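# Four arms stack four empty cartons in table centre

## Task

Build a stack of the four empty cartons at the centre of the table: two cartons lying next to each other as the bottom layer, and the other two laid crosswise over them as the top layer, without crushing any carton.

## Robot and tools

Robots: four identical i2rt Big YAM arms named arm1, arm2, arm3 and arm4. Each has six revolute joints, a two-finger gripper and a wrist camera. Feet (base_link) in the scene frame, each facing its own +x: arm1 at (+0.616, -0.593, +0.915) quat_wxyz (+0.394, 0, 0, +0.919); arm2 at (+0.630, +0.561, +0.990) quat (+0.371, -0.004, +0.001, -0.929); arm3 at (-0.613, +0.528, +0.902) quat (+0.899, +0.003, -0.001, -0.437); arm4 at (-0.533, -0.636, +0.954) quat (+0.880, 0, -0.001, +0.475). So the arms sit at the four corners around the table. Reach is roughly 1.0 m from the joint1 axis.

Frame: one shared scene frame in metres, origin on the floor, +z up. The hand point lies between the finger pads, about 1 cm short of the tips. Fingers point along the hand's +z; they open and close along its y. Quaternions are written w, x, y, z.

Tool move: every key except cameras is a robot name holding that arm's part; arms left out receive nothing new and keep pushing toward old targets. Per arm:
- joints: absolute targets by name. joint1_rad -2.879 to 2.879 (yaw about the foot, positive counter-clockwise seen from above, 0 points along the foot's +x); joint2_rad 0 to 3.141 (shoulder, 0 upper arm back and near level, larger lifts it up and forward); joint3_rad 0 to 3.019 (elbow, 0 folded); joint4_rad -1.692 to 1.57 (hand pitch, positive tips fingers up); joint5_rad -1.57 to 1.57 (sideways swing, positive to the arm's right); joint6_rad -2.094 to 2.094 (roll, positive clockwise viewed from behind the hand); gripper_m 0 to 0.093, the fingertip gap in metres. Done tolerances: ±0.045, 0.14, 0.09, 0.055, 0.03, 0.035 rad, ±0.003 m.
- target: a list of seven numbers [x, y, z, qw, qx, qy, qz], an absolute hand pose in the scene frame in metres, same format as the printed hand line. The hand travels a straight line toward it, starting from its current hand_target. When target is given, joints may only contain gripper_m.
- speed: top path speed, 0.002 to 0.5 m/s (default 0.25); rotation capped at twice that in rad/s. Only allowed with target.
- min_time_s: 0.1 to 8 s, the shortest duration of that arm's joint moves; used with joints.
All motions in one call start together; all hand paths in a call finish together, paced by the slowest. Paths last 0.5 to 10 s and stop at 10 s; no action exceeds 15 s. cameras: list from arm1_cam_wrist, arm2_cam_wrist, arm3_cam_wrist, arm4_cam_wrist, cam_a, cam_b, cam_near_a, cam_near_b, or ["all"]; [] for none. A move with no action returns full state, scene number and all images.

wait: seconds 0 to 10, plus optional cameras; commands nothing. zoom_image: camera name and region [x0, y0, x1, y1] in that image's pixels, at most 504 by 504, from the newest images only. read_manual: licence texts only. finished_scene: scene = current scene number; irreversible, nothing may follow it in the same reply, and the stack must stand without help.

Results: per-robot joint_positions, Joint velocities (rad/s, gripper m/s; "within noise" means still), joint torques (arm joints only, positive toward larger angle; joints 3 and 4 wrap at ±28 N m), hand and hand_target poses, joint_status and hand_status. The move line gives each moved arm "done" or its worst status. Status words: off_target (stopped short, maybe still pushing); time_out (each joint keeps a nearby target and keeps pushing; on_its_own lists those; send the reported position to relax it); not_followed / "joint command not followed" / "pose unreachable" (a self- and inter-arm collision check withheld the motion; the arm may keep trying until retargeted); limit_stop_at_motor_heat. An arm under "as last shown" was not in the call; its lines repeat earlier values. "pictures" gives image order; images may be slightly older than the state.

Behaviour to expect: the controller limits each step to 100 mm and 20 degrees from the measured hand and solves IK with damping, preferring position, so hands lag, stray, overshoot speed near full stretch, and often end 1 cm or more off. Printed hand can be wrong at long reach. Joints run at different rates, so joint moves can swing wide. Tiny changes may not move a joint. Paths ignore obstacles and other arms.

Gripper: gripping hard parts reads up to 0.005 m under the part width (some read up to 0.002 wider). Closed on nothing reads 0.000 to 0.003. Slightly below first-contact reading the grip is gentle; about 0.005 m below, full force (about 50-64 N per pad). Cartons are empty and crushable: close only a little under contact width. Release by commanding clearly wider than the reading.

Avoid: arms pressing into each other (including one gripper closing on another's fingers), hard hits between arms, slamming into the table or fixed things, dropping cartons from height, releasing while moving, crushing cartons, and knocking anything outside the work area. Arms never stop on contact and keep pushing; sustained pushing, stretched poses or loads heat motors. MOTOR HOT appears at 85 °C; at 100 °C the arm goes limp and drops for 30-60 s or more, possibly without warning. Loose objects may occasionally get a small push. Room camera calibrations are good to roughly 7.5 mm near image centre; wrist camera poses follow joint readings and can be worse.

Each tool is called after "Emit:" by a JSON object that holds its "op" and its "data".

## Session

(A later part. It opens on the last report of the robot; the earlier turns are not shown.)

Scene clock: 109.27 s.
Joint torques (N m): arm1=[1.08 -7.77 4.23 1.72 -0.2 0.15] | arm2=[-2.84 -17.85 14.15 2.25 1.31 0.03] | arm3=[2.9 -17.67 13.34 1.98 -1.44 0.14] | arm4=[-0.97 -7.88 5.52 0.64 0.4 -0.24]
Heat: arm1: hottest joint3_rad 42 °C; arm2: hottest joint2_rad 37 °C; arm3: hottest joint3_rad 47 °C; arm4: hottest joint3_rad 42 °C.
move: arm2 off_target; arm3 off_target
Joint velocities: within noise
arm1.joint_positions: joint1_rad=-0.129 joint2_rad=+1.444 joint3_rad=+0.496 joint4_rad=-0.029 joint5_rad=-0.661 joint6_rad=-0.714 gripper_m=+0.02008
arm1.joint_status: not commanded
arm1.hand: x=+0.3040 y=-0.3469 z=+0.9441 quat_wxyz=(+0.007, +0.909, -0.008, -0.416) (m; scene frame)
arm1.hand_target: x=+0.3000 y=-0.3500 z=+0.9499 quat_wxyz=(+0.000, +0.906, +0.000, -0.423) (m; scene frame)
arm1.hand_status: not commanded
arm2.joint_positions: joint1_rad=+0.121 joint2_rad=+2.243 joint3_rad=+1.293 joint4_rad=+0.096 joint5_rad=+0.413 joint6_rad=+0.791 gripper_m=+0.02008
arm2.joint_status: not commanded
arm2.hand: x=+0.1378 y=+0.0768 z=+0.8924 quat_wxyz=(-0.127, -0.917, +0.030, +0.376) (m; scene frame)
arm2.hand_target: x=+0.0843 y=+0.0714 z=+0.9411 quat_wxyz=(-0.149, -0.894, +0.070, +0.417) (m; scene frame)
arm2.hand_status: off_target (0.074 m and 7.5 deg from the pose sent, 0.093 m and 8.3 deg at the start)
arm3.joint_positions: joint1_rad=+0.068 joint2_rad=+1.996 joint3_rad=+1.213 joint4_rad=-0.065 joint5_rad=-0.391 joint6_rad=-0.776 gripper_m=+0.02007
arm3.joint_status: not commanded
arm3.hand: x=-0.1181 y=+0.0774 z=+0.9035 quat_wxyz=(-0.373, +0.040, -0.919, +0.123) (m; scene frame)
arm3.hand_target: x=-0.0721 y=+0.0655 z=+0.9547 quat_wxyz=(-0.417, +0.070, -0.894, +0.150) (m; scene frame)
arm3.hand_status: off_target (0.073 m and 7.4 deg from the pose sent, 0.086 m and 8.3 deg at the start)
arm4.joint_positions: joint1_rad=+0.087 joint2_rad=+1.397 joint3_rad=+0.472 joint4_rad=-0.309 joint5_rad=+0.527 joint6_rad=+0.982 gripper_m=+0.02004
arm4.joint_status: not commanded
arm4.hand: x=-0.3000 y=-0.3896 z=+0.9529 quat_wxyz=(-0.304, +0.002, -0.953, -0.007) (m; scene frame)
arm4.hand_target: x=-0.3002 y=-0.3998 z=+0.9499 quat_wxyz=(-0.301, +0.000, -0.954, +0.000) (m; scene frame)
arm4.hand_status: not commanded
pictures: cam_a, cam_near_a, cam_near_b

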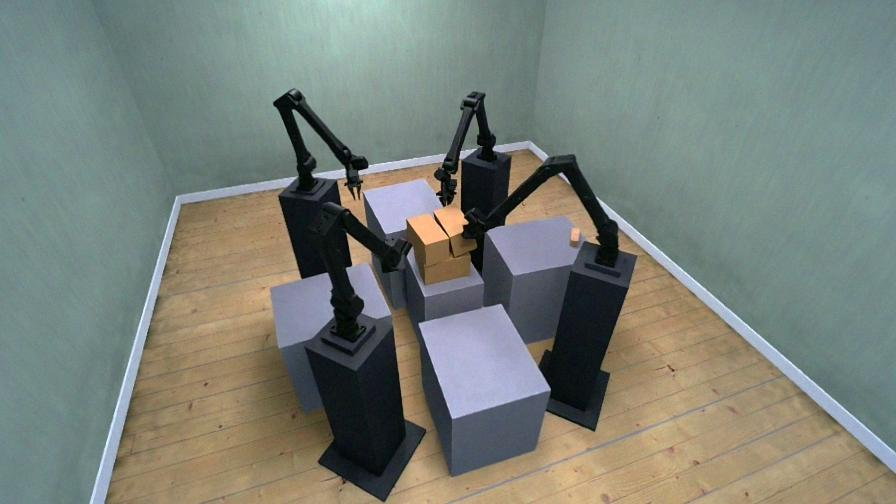

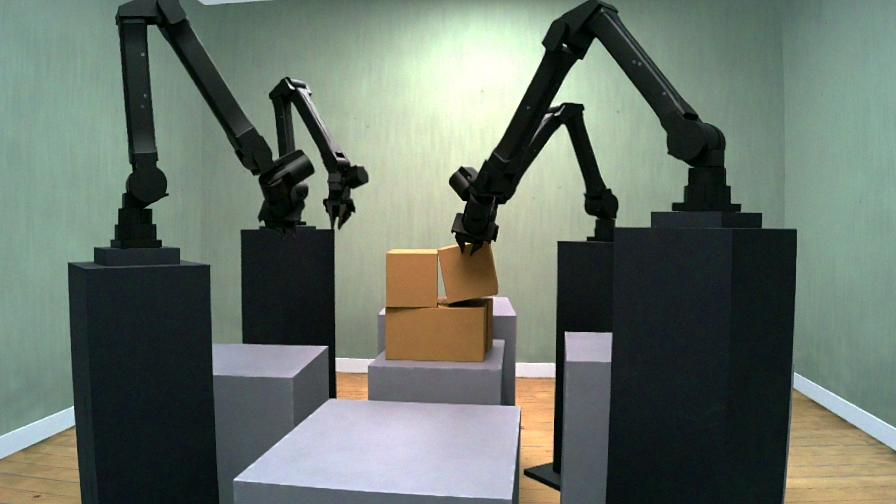

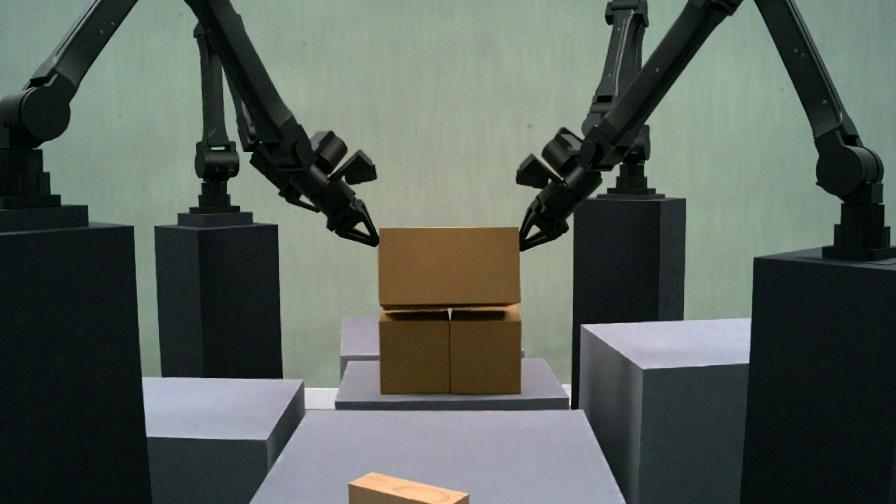

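Emit:
{"op": "move", "data": {"arm2": {"target":[0.080,0.072,0.905,0.1500,0.8936,-0.0700,-0.4167],"speed":0.04}, "arm3": {"target":[-0.067,0.068,0.915,0.4167,-0.0700,0.8936,-0.1500],"speed":0.04}, "cameras": ["cam_near_b","cam_near_a","cam_a"]}}

Scene clock: 111.40 s.
Joint torques (N m): arm1=[1.14 -7.77 4.23 1.72 -0.2 0.15] | arm2=[-3.66 -16.15 13.3 3.85 1.19 -0.03] | arm3=[3.55 -17.67 11.06 3 -1.14 0.24] | arm4=[-0.85 -7.88 5.49 0.59 0.39 -0.25]
Heat: arm1: hottest joint3_rad 42 °C; arm2: hottest joint3_rad 38 °C; arm3: hottest joint3_rad 47 °C; arm4: hottest joint3_rad 42 °C.
move: arm2 off_target; arm3 off_target
Joint velocities: within noise
arm1, arm4: as last shown
arm2.joint_positions: joint1_rad=+0.121 joint2_rad=+2.280 joint3_rad=+1.293 joint4_rad=+0.125 joint5_rad=+0.413 joint6_rad=+0.791 gripper_m=+0.02008
arm2.joint_status: not commanded
arm2.hand: x=+0.1402 y=+0.0798 z=+0.8721 quat_wxyz=(-0.124, -0.919, +0.030, +0.374) (m; scene frame)
arm2.hand_target: x=+0.0844 y=+0.0777 z=+0.9085 quat_wxyz=(-0.149, -0.894, +0.070, +0.417) (m; scene frame)
arm2.hand_status: off_target (0.069 m and 7.9 deg from the pose sent, 0.059 m and 7.5 deg at the start)
arm3.joint_positions: joint1_rad=+0.068 joint2_rad=+2.049 joint3_rad=+1.213 joint4_rad=-0.002 joint5_rad=-0.391 joint6_rad=-0.777 gripper_m=+0.02007
arm3.joint_status: not commanded
arm3.hand: x=-0.1156 y=+0.0749 z=+0.8791 quat_wxyz=(-0.376, +0.041, -0.917, +0.126) (m; scene frame)
arm3.hand_target: x=-0.0707 y=+0.0722 z=+0.9172 quat_wxyz=(-0.417, +0.070, -0.894, +0.149) (m; scene frame)
arm3.hand_status: off_target (0.061 m and 6.9 deg from the pose sent, 0.053 m and 7.4 deg at the start)
pictures: cam_a, cam_near_a, cam_near_b

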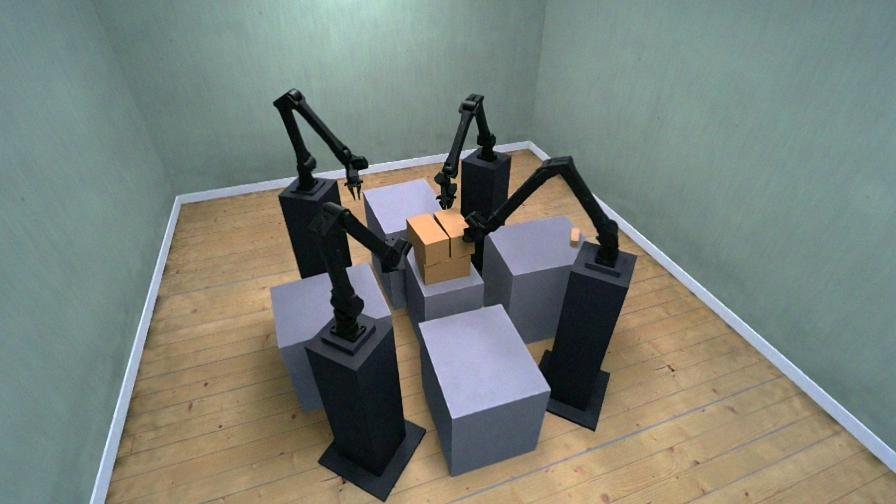

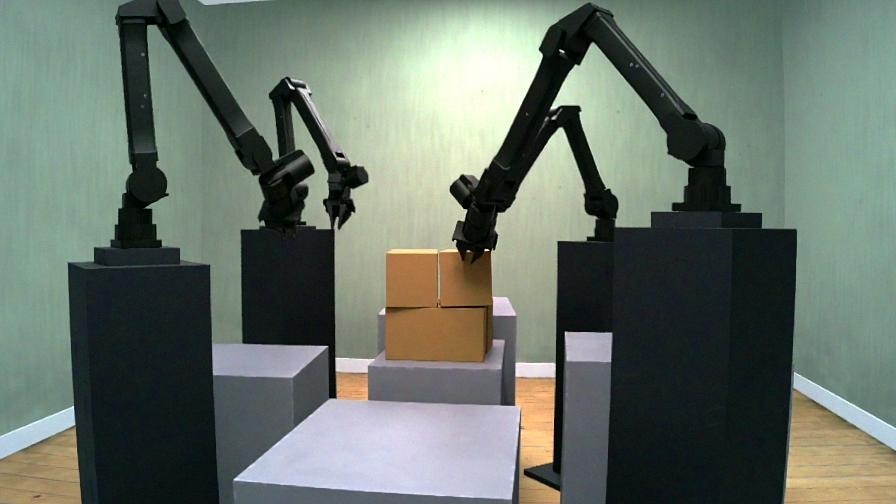

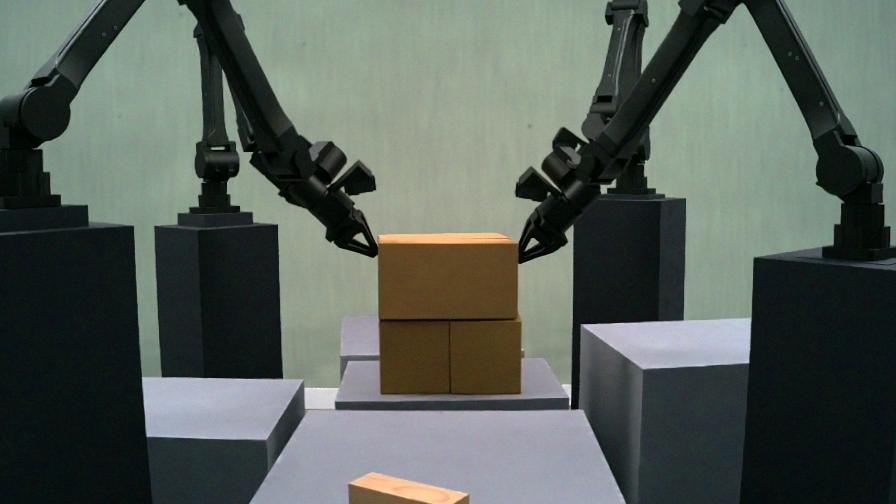

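Emit:
{"op": "move", "data": {"arm2": {"target":[0.120,0.080,0.868,0.1500,0.8936,-0.0700,-0.4167],"speed":0.04}, "arm3": {"target":[-0.097,0.075,0.880,0.4167,-0.0700,0.8936,-0.1500],"speed":0.04}, "cameras": ["cam_near_b","cam_near_a"]}}

Emit:
{"op": "move", "data": {"arm2": {"target":[0.20,0.080,0.875,0.1500,0.8936,-0.0700,-0.4167],"speed":0.07}, "arm3": {"target":[-0.178,0.075,0.890,0.4167,-0.0700,0.8936,-0.1500],"speed":0.07}, "cameras": ["cam_near_b","cam_near_a"]}}

Scene clock: 114.20 s.
Joint torques (N m): arm1=[1.14 -7.82 4.23 1.72 -0.21 0.15] | arm2=[-2.32 -15.97 7.28 3.7 0.99 -0.03] | arm3=[1.79 -16.5 7.51 2.51 -0.94 0.1] | arm4=[-1.14 -7.88 5.48 0.66 0.4 -0.26]
Heat: arm1: hottest joint3_rad 42 °C; arm2: hottest joint3_rad 38 °C; arm3: hottest joint3_rad 48 °C; arm4: hottest joint3_rad 41 °C.
move: arm2 off_target; arm3 off_target
Joint velocities: within noise
arm1, arm4: as last shown
arm2.joint_positions: joint1_rad=+0.143 joint2_rad=+2.315 joint3_rad=+1.286 joint4_rad=+0.235 joint5_rad=+0.444 joint6_rad=+0.819 gripper_m=+0.02008
arm2.joint_status: not commanded
arm2.hand: x=+0.1436 y=+0.0688 z=+0.8656 quat_wxyz=(-0.148, -0.904, +0.046, +0.399) (m; scene frame)
arm2.hand_target: x=+0.1209 y=+0.0806 z=+0.8683 quat_wxyz=(-0.150, -0.894, +0.070, +0.417) (m; scene frame)
arm2.hand_status: off_target (0.026 m and 3.7 deg from the pose sent, 0.021 m and 7.9 deg at the start)
arm3.joint_positions: joint1_rad=+0.062 joint2_rad=+2.067 joint3_rad=+1.185 joint4_rad=+0.112 joint5_rad=-0.416 joint6_rad=-0.786 gripper_m=+0.02007
arm3.joint_status: not commanded
arm3.hand: x=-0.1139 y=+0.0729 z=+0.8754 quat_wxyz=(-0.402, +0.054, -0.903, +0.145) (m; scene frame)
arm3.hand_target: x=-0.0975 y=+0.0755 z=+0.8802 quat_wxyz=(-0.417, +0.070, -0.894, +0.150) (m; scene frame)
arm3.hand_status: off_target (0.018 m and 2.8 deg from the pose sent, 0.019 m and 6.9 deg at the start)
pictures: cam_near_a, cam_near_b

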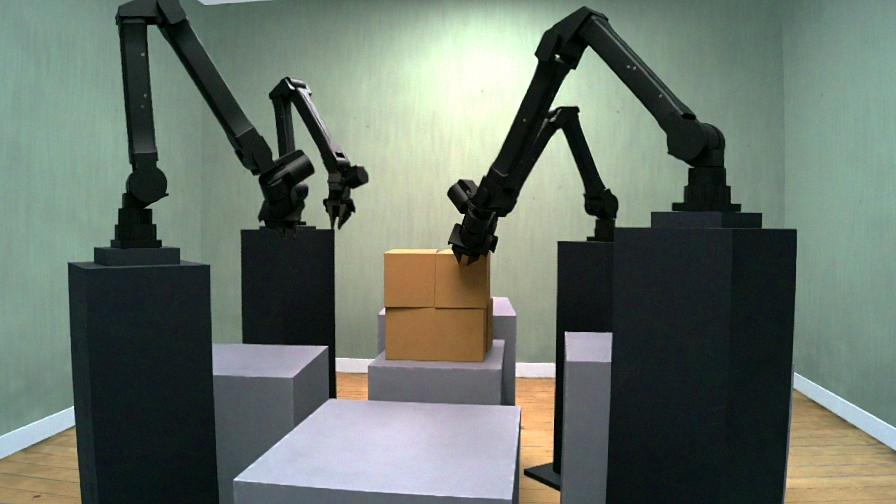

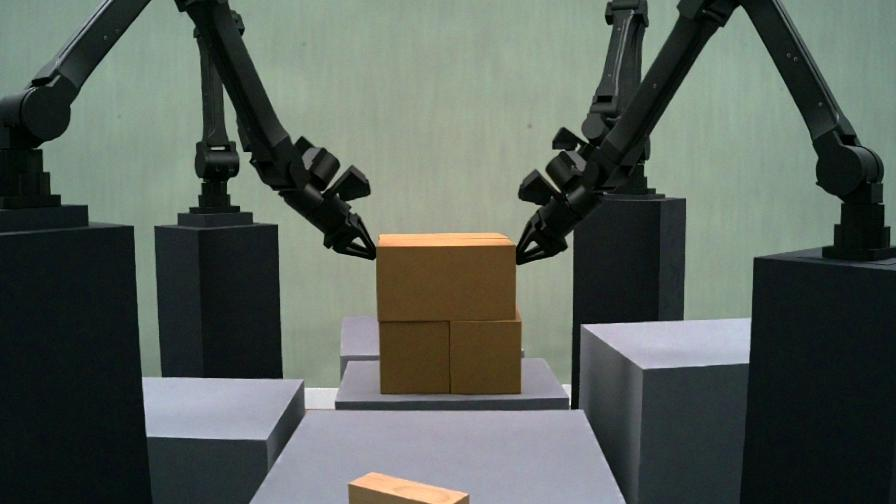

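Scene clock: 116.00 s.
Joint torques (N m): arm1=[1.14 -7.88 4.25 1.73 -0.2 0.15] | arm2=[0.79 -17.73 4.66 2.51 0.52 0.08] | arm3=[-0.67 -17.38 5.7 1.8 -0.48 0.11] | arm4=[-1.26 -7.88 5.49 0.65 0.38 -0.26]
Heat: arm1: hottest joint3_rad 42 °C; arm2: hottest joint2_rad 38 °C; arm3: hottest joint3_rad 47 °C; arm4: hottest joint3_rad 41 °C.
move: arm2 off_target; arm3 off_target
Joint velocities: within noise
arm1, arm4: as last shown
arm2.joint_positions: joint1_rad=+0.218 joint2_rad=+2.278 joint3_rad=+1.147 joint4_rad=+0.288 joint5_rad=+0.540 joint6_rad=+0.905 gripper_m=+0.02008
arm2.joint_status: not commanded
arm2.hand: x=+0.2011 y=+0.0886 z=+0.8563 quat_wxyz=(-0.131, -0.902, +0.062, +0.407) (m; scene frame)
arm2.hand_target: x=+0.2000 y=+0.0800 z=+0.8748 quat_wxyz=(-0.150, -0.894, +0.070, +0.417) (m; scene frame)
arm2.hand_status: off_target (0.021 m and 2.7 deg from the pose sent, 0.058 m and 3.6 deg at the start)
arm3.joint_positions: joint1_rad=-0.026 joint2_rad=+1.992 joint3_rad=+1.044 joint4_rad=+0.140 joint5_rad=-0.512 joint6_rad=-0.872 gripper_m=+0.02007
arm3.joint_status: not commanded
arm3.hand: x=-0.1763 y=+0.0834 z=+0.8764 quat_wxyz=(-0.409, +0.067, -0.900, +0.135) (m; scene frame)
arm3.hand_target: x=-0.1779 y=+0.0752 z=+0.8899 quat_wxyz=(-0.417, +0.070, -0.894, +0.150) (m; scene frame)
arm3.hand_status: off_target (0.016 m and 2.1 deg from the pose sent, 0.066 m and 2.8 deg at the start)
pictures: cam_near_a, cam_near_b

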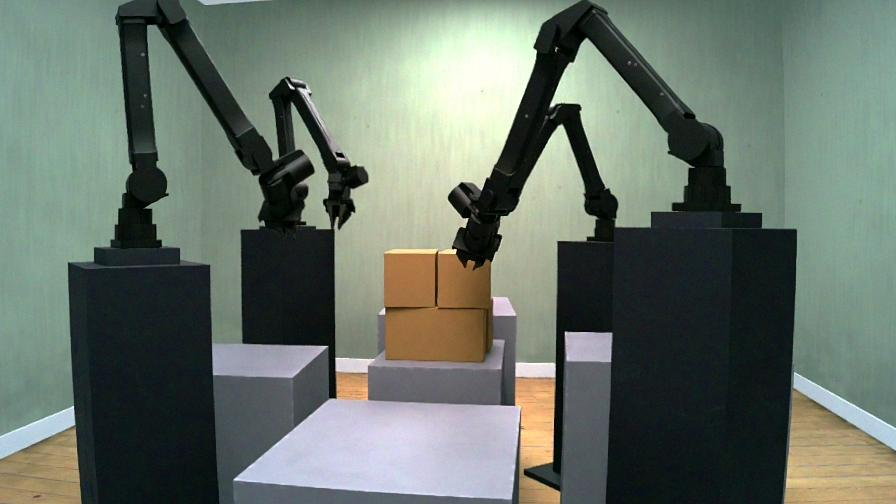

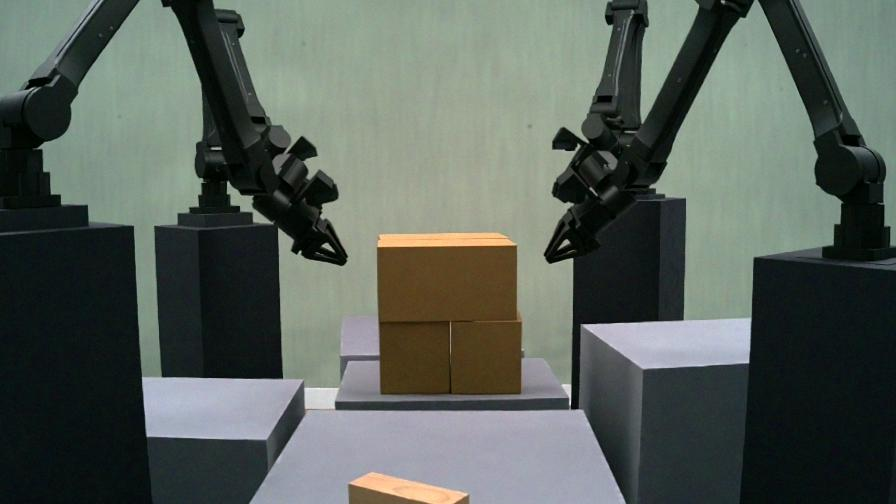

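Emit:
{"op": "move", "data": {"arm2": {"target":[0.3,0.35,0.98,0,0.9063,0,-0.4226],"speed":0.22}, "arm3": {"target":[-0.3,0.35,0.98,0.4226,0,0.9063,0],"speed":0.22}, "cameras": ["cam_near_b","cam_near_a","cam_a","cam_b"]}}

Scene clock: 118.87 s.
Joint torques (N m): arm1=[1.14 -7.82 4.23 1.72 -0.2 0.16] | arm2=[-0.21 -7.94 4.18 1.01 0.29 -0.16] | arm3=[1.26 -6.3 7.15 0.96 -0.2 0.11] | arm4=[-1.32 -7.88 5.52 0.64 0.4 -0.25]
Heat: arm1: hottest joint3_rad 42 °C; arm2: hottest joint2_rad 38 °C; arm3: hottest joint3_rad 47 °C; arm4: hottest joint3_rad 41 °C.
move: arm2 done; arm3 done
Joint velocities: within noise
arm1, arm4: as last shown
arm2.joint_positions: joint1_rad=+0.072 joint2_rad=+1.597 joint3_rad=+0.418 joint4_rad=+0.280 joint5_rad=+0.594 joint6_rad=+0.619 gripper_m=+0.02008
arm2.joint_status: not commanded
arm2.hand: x=+0.3003 y=+0.3454 z=+0.9766 quat_wxyz=(-0.003, -0.906, +0.000, +0.423) (m; scene frame)
arm2.hand_target: x=+0.3000 y=+0.3499 z=+0.9799 quat_wxyz=(+0.000, -0.906, +0.000, +0.423) (m; scene frame)
arm2.hand_status: done (0.006 m and 0.3 deg from the pose sent, 0.306 m and 16.8 deg at the start)
arm3.joint_positions: joint1_rad=+0.117 joint2_rad=+1.138 joint3_rad=+0.393 joint4_rad=-0.128 joint5_rad=-0.565 joint6_rad=-0.573 gripper_m=+0.02007
arm3.joint_status: not commanded
arm3.hand: x=-0.3025 y=+0.3465 z=+0.9767 quat_wxyz=(-0.422, -0.003, -0.907, +0.002) (m; scene frame)
arm3.hand_target: x=-0.3001 y=+0.3500 z=+0.9799 quat_wxyz=(-0.423, +0.000, -0.906, +0.000) (m; scene frame)
arm3.hand_status: done (0.005 m and 0.4 deg from the pose sent, 0.312 m and 17.4 deg at the start)
pictures: cam_a, cam_b, cam_near_a, cam_near_b

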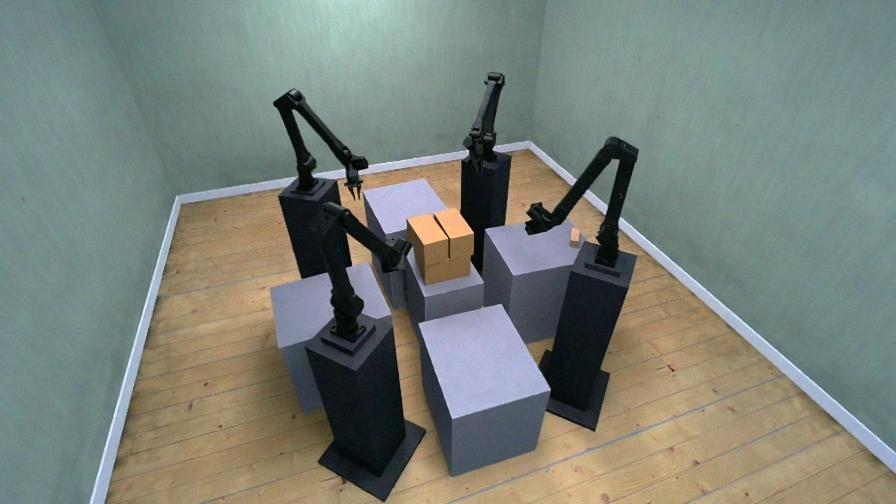

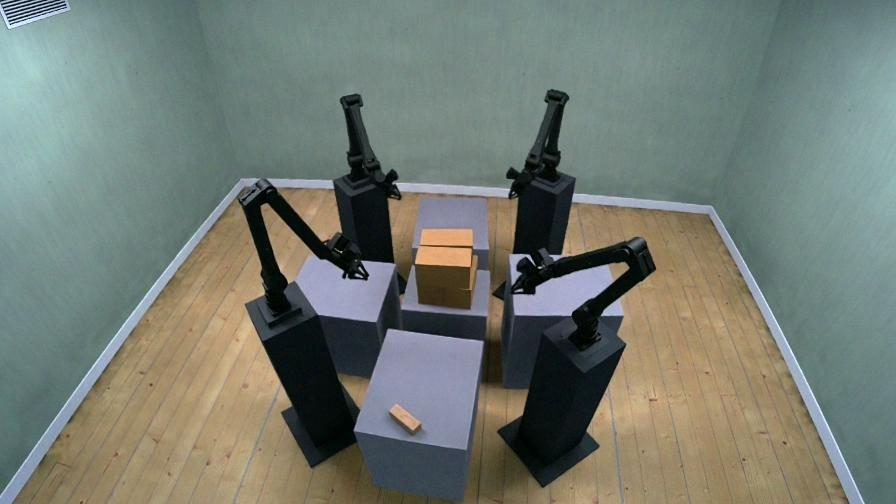

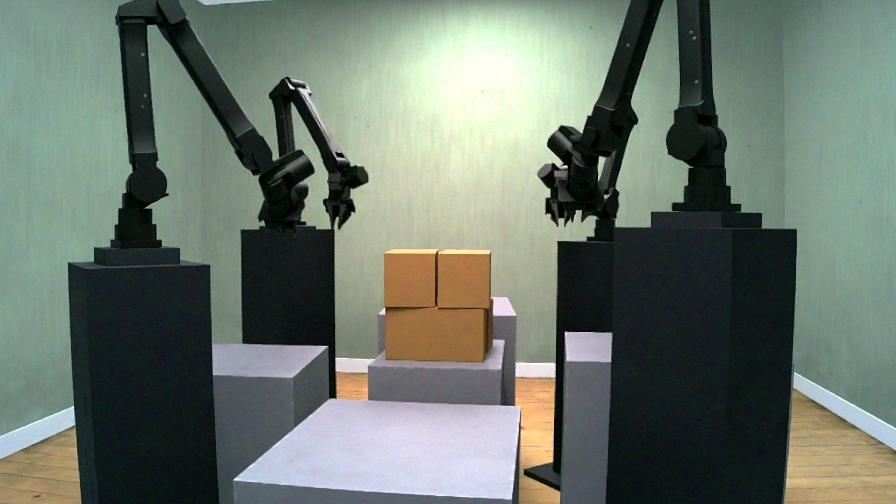

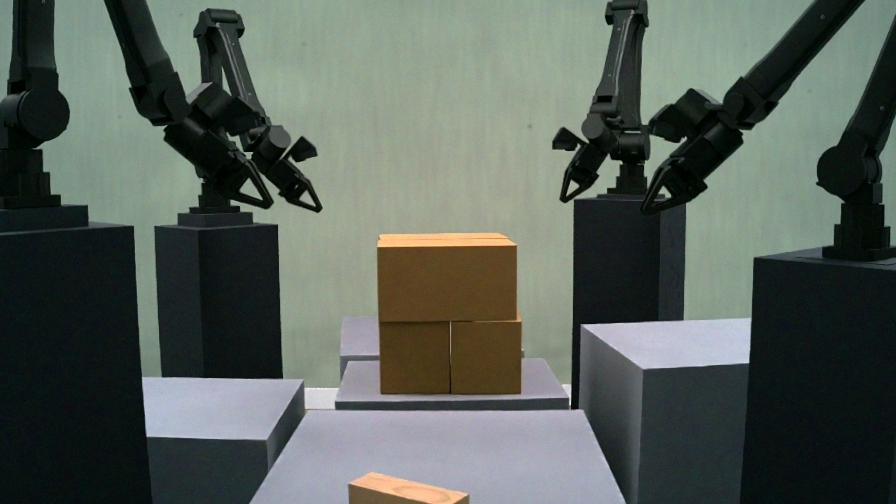

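Emit:
{"op": "finished_scene", "data": {"scene": 2}}

The scene is finished: the task was done.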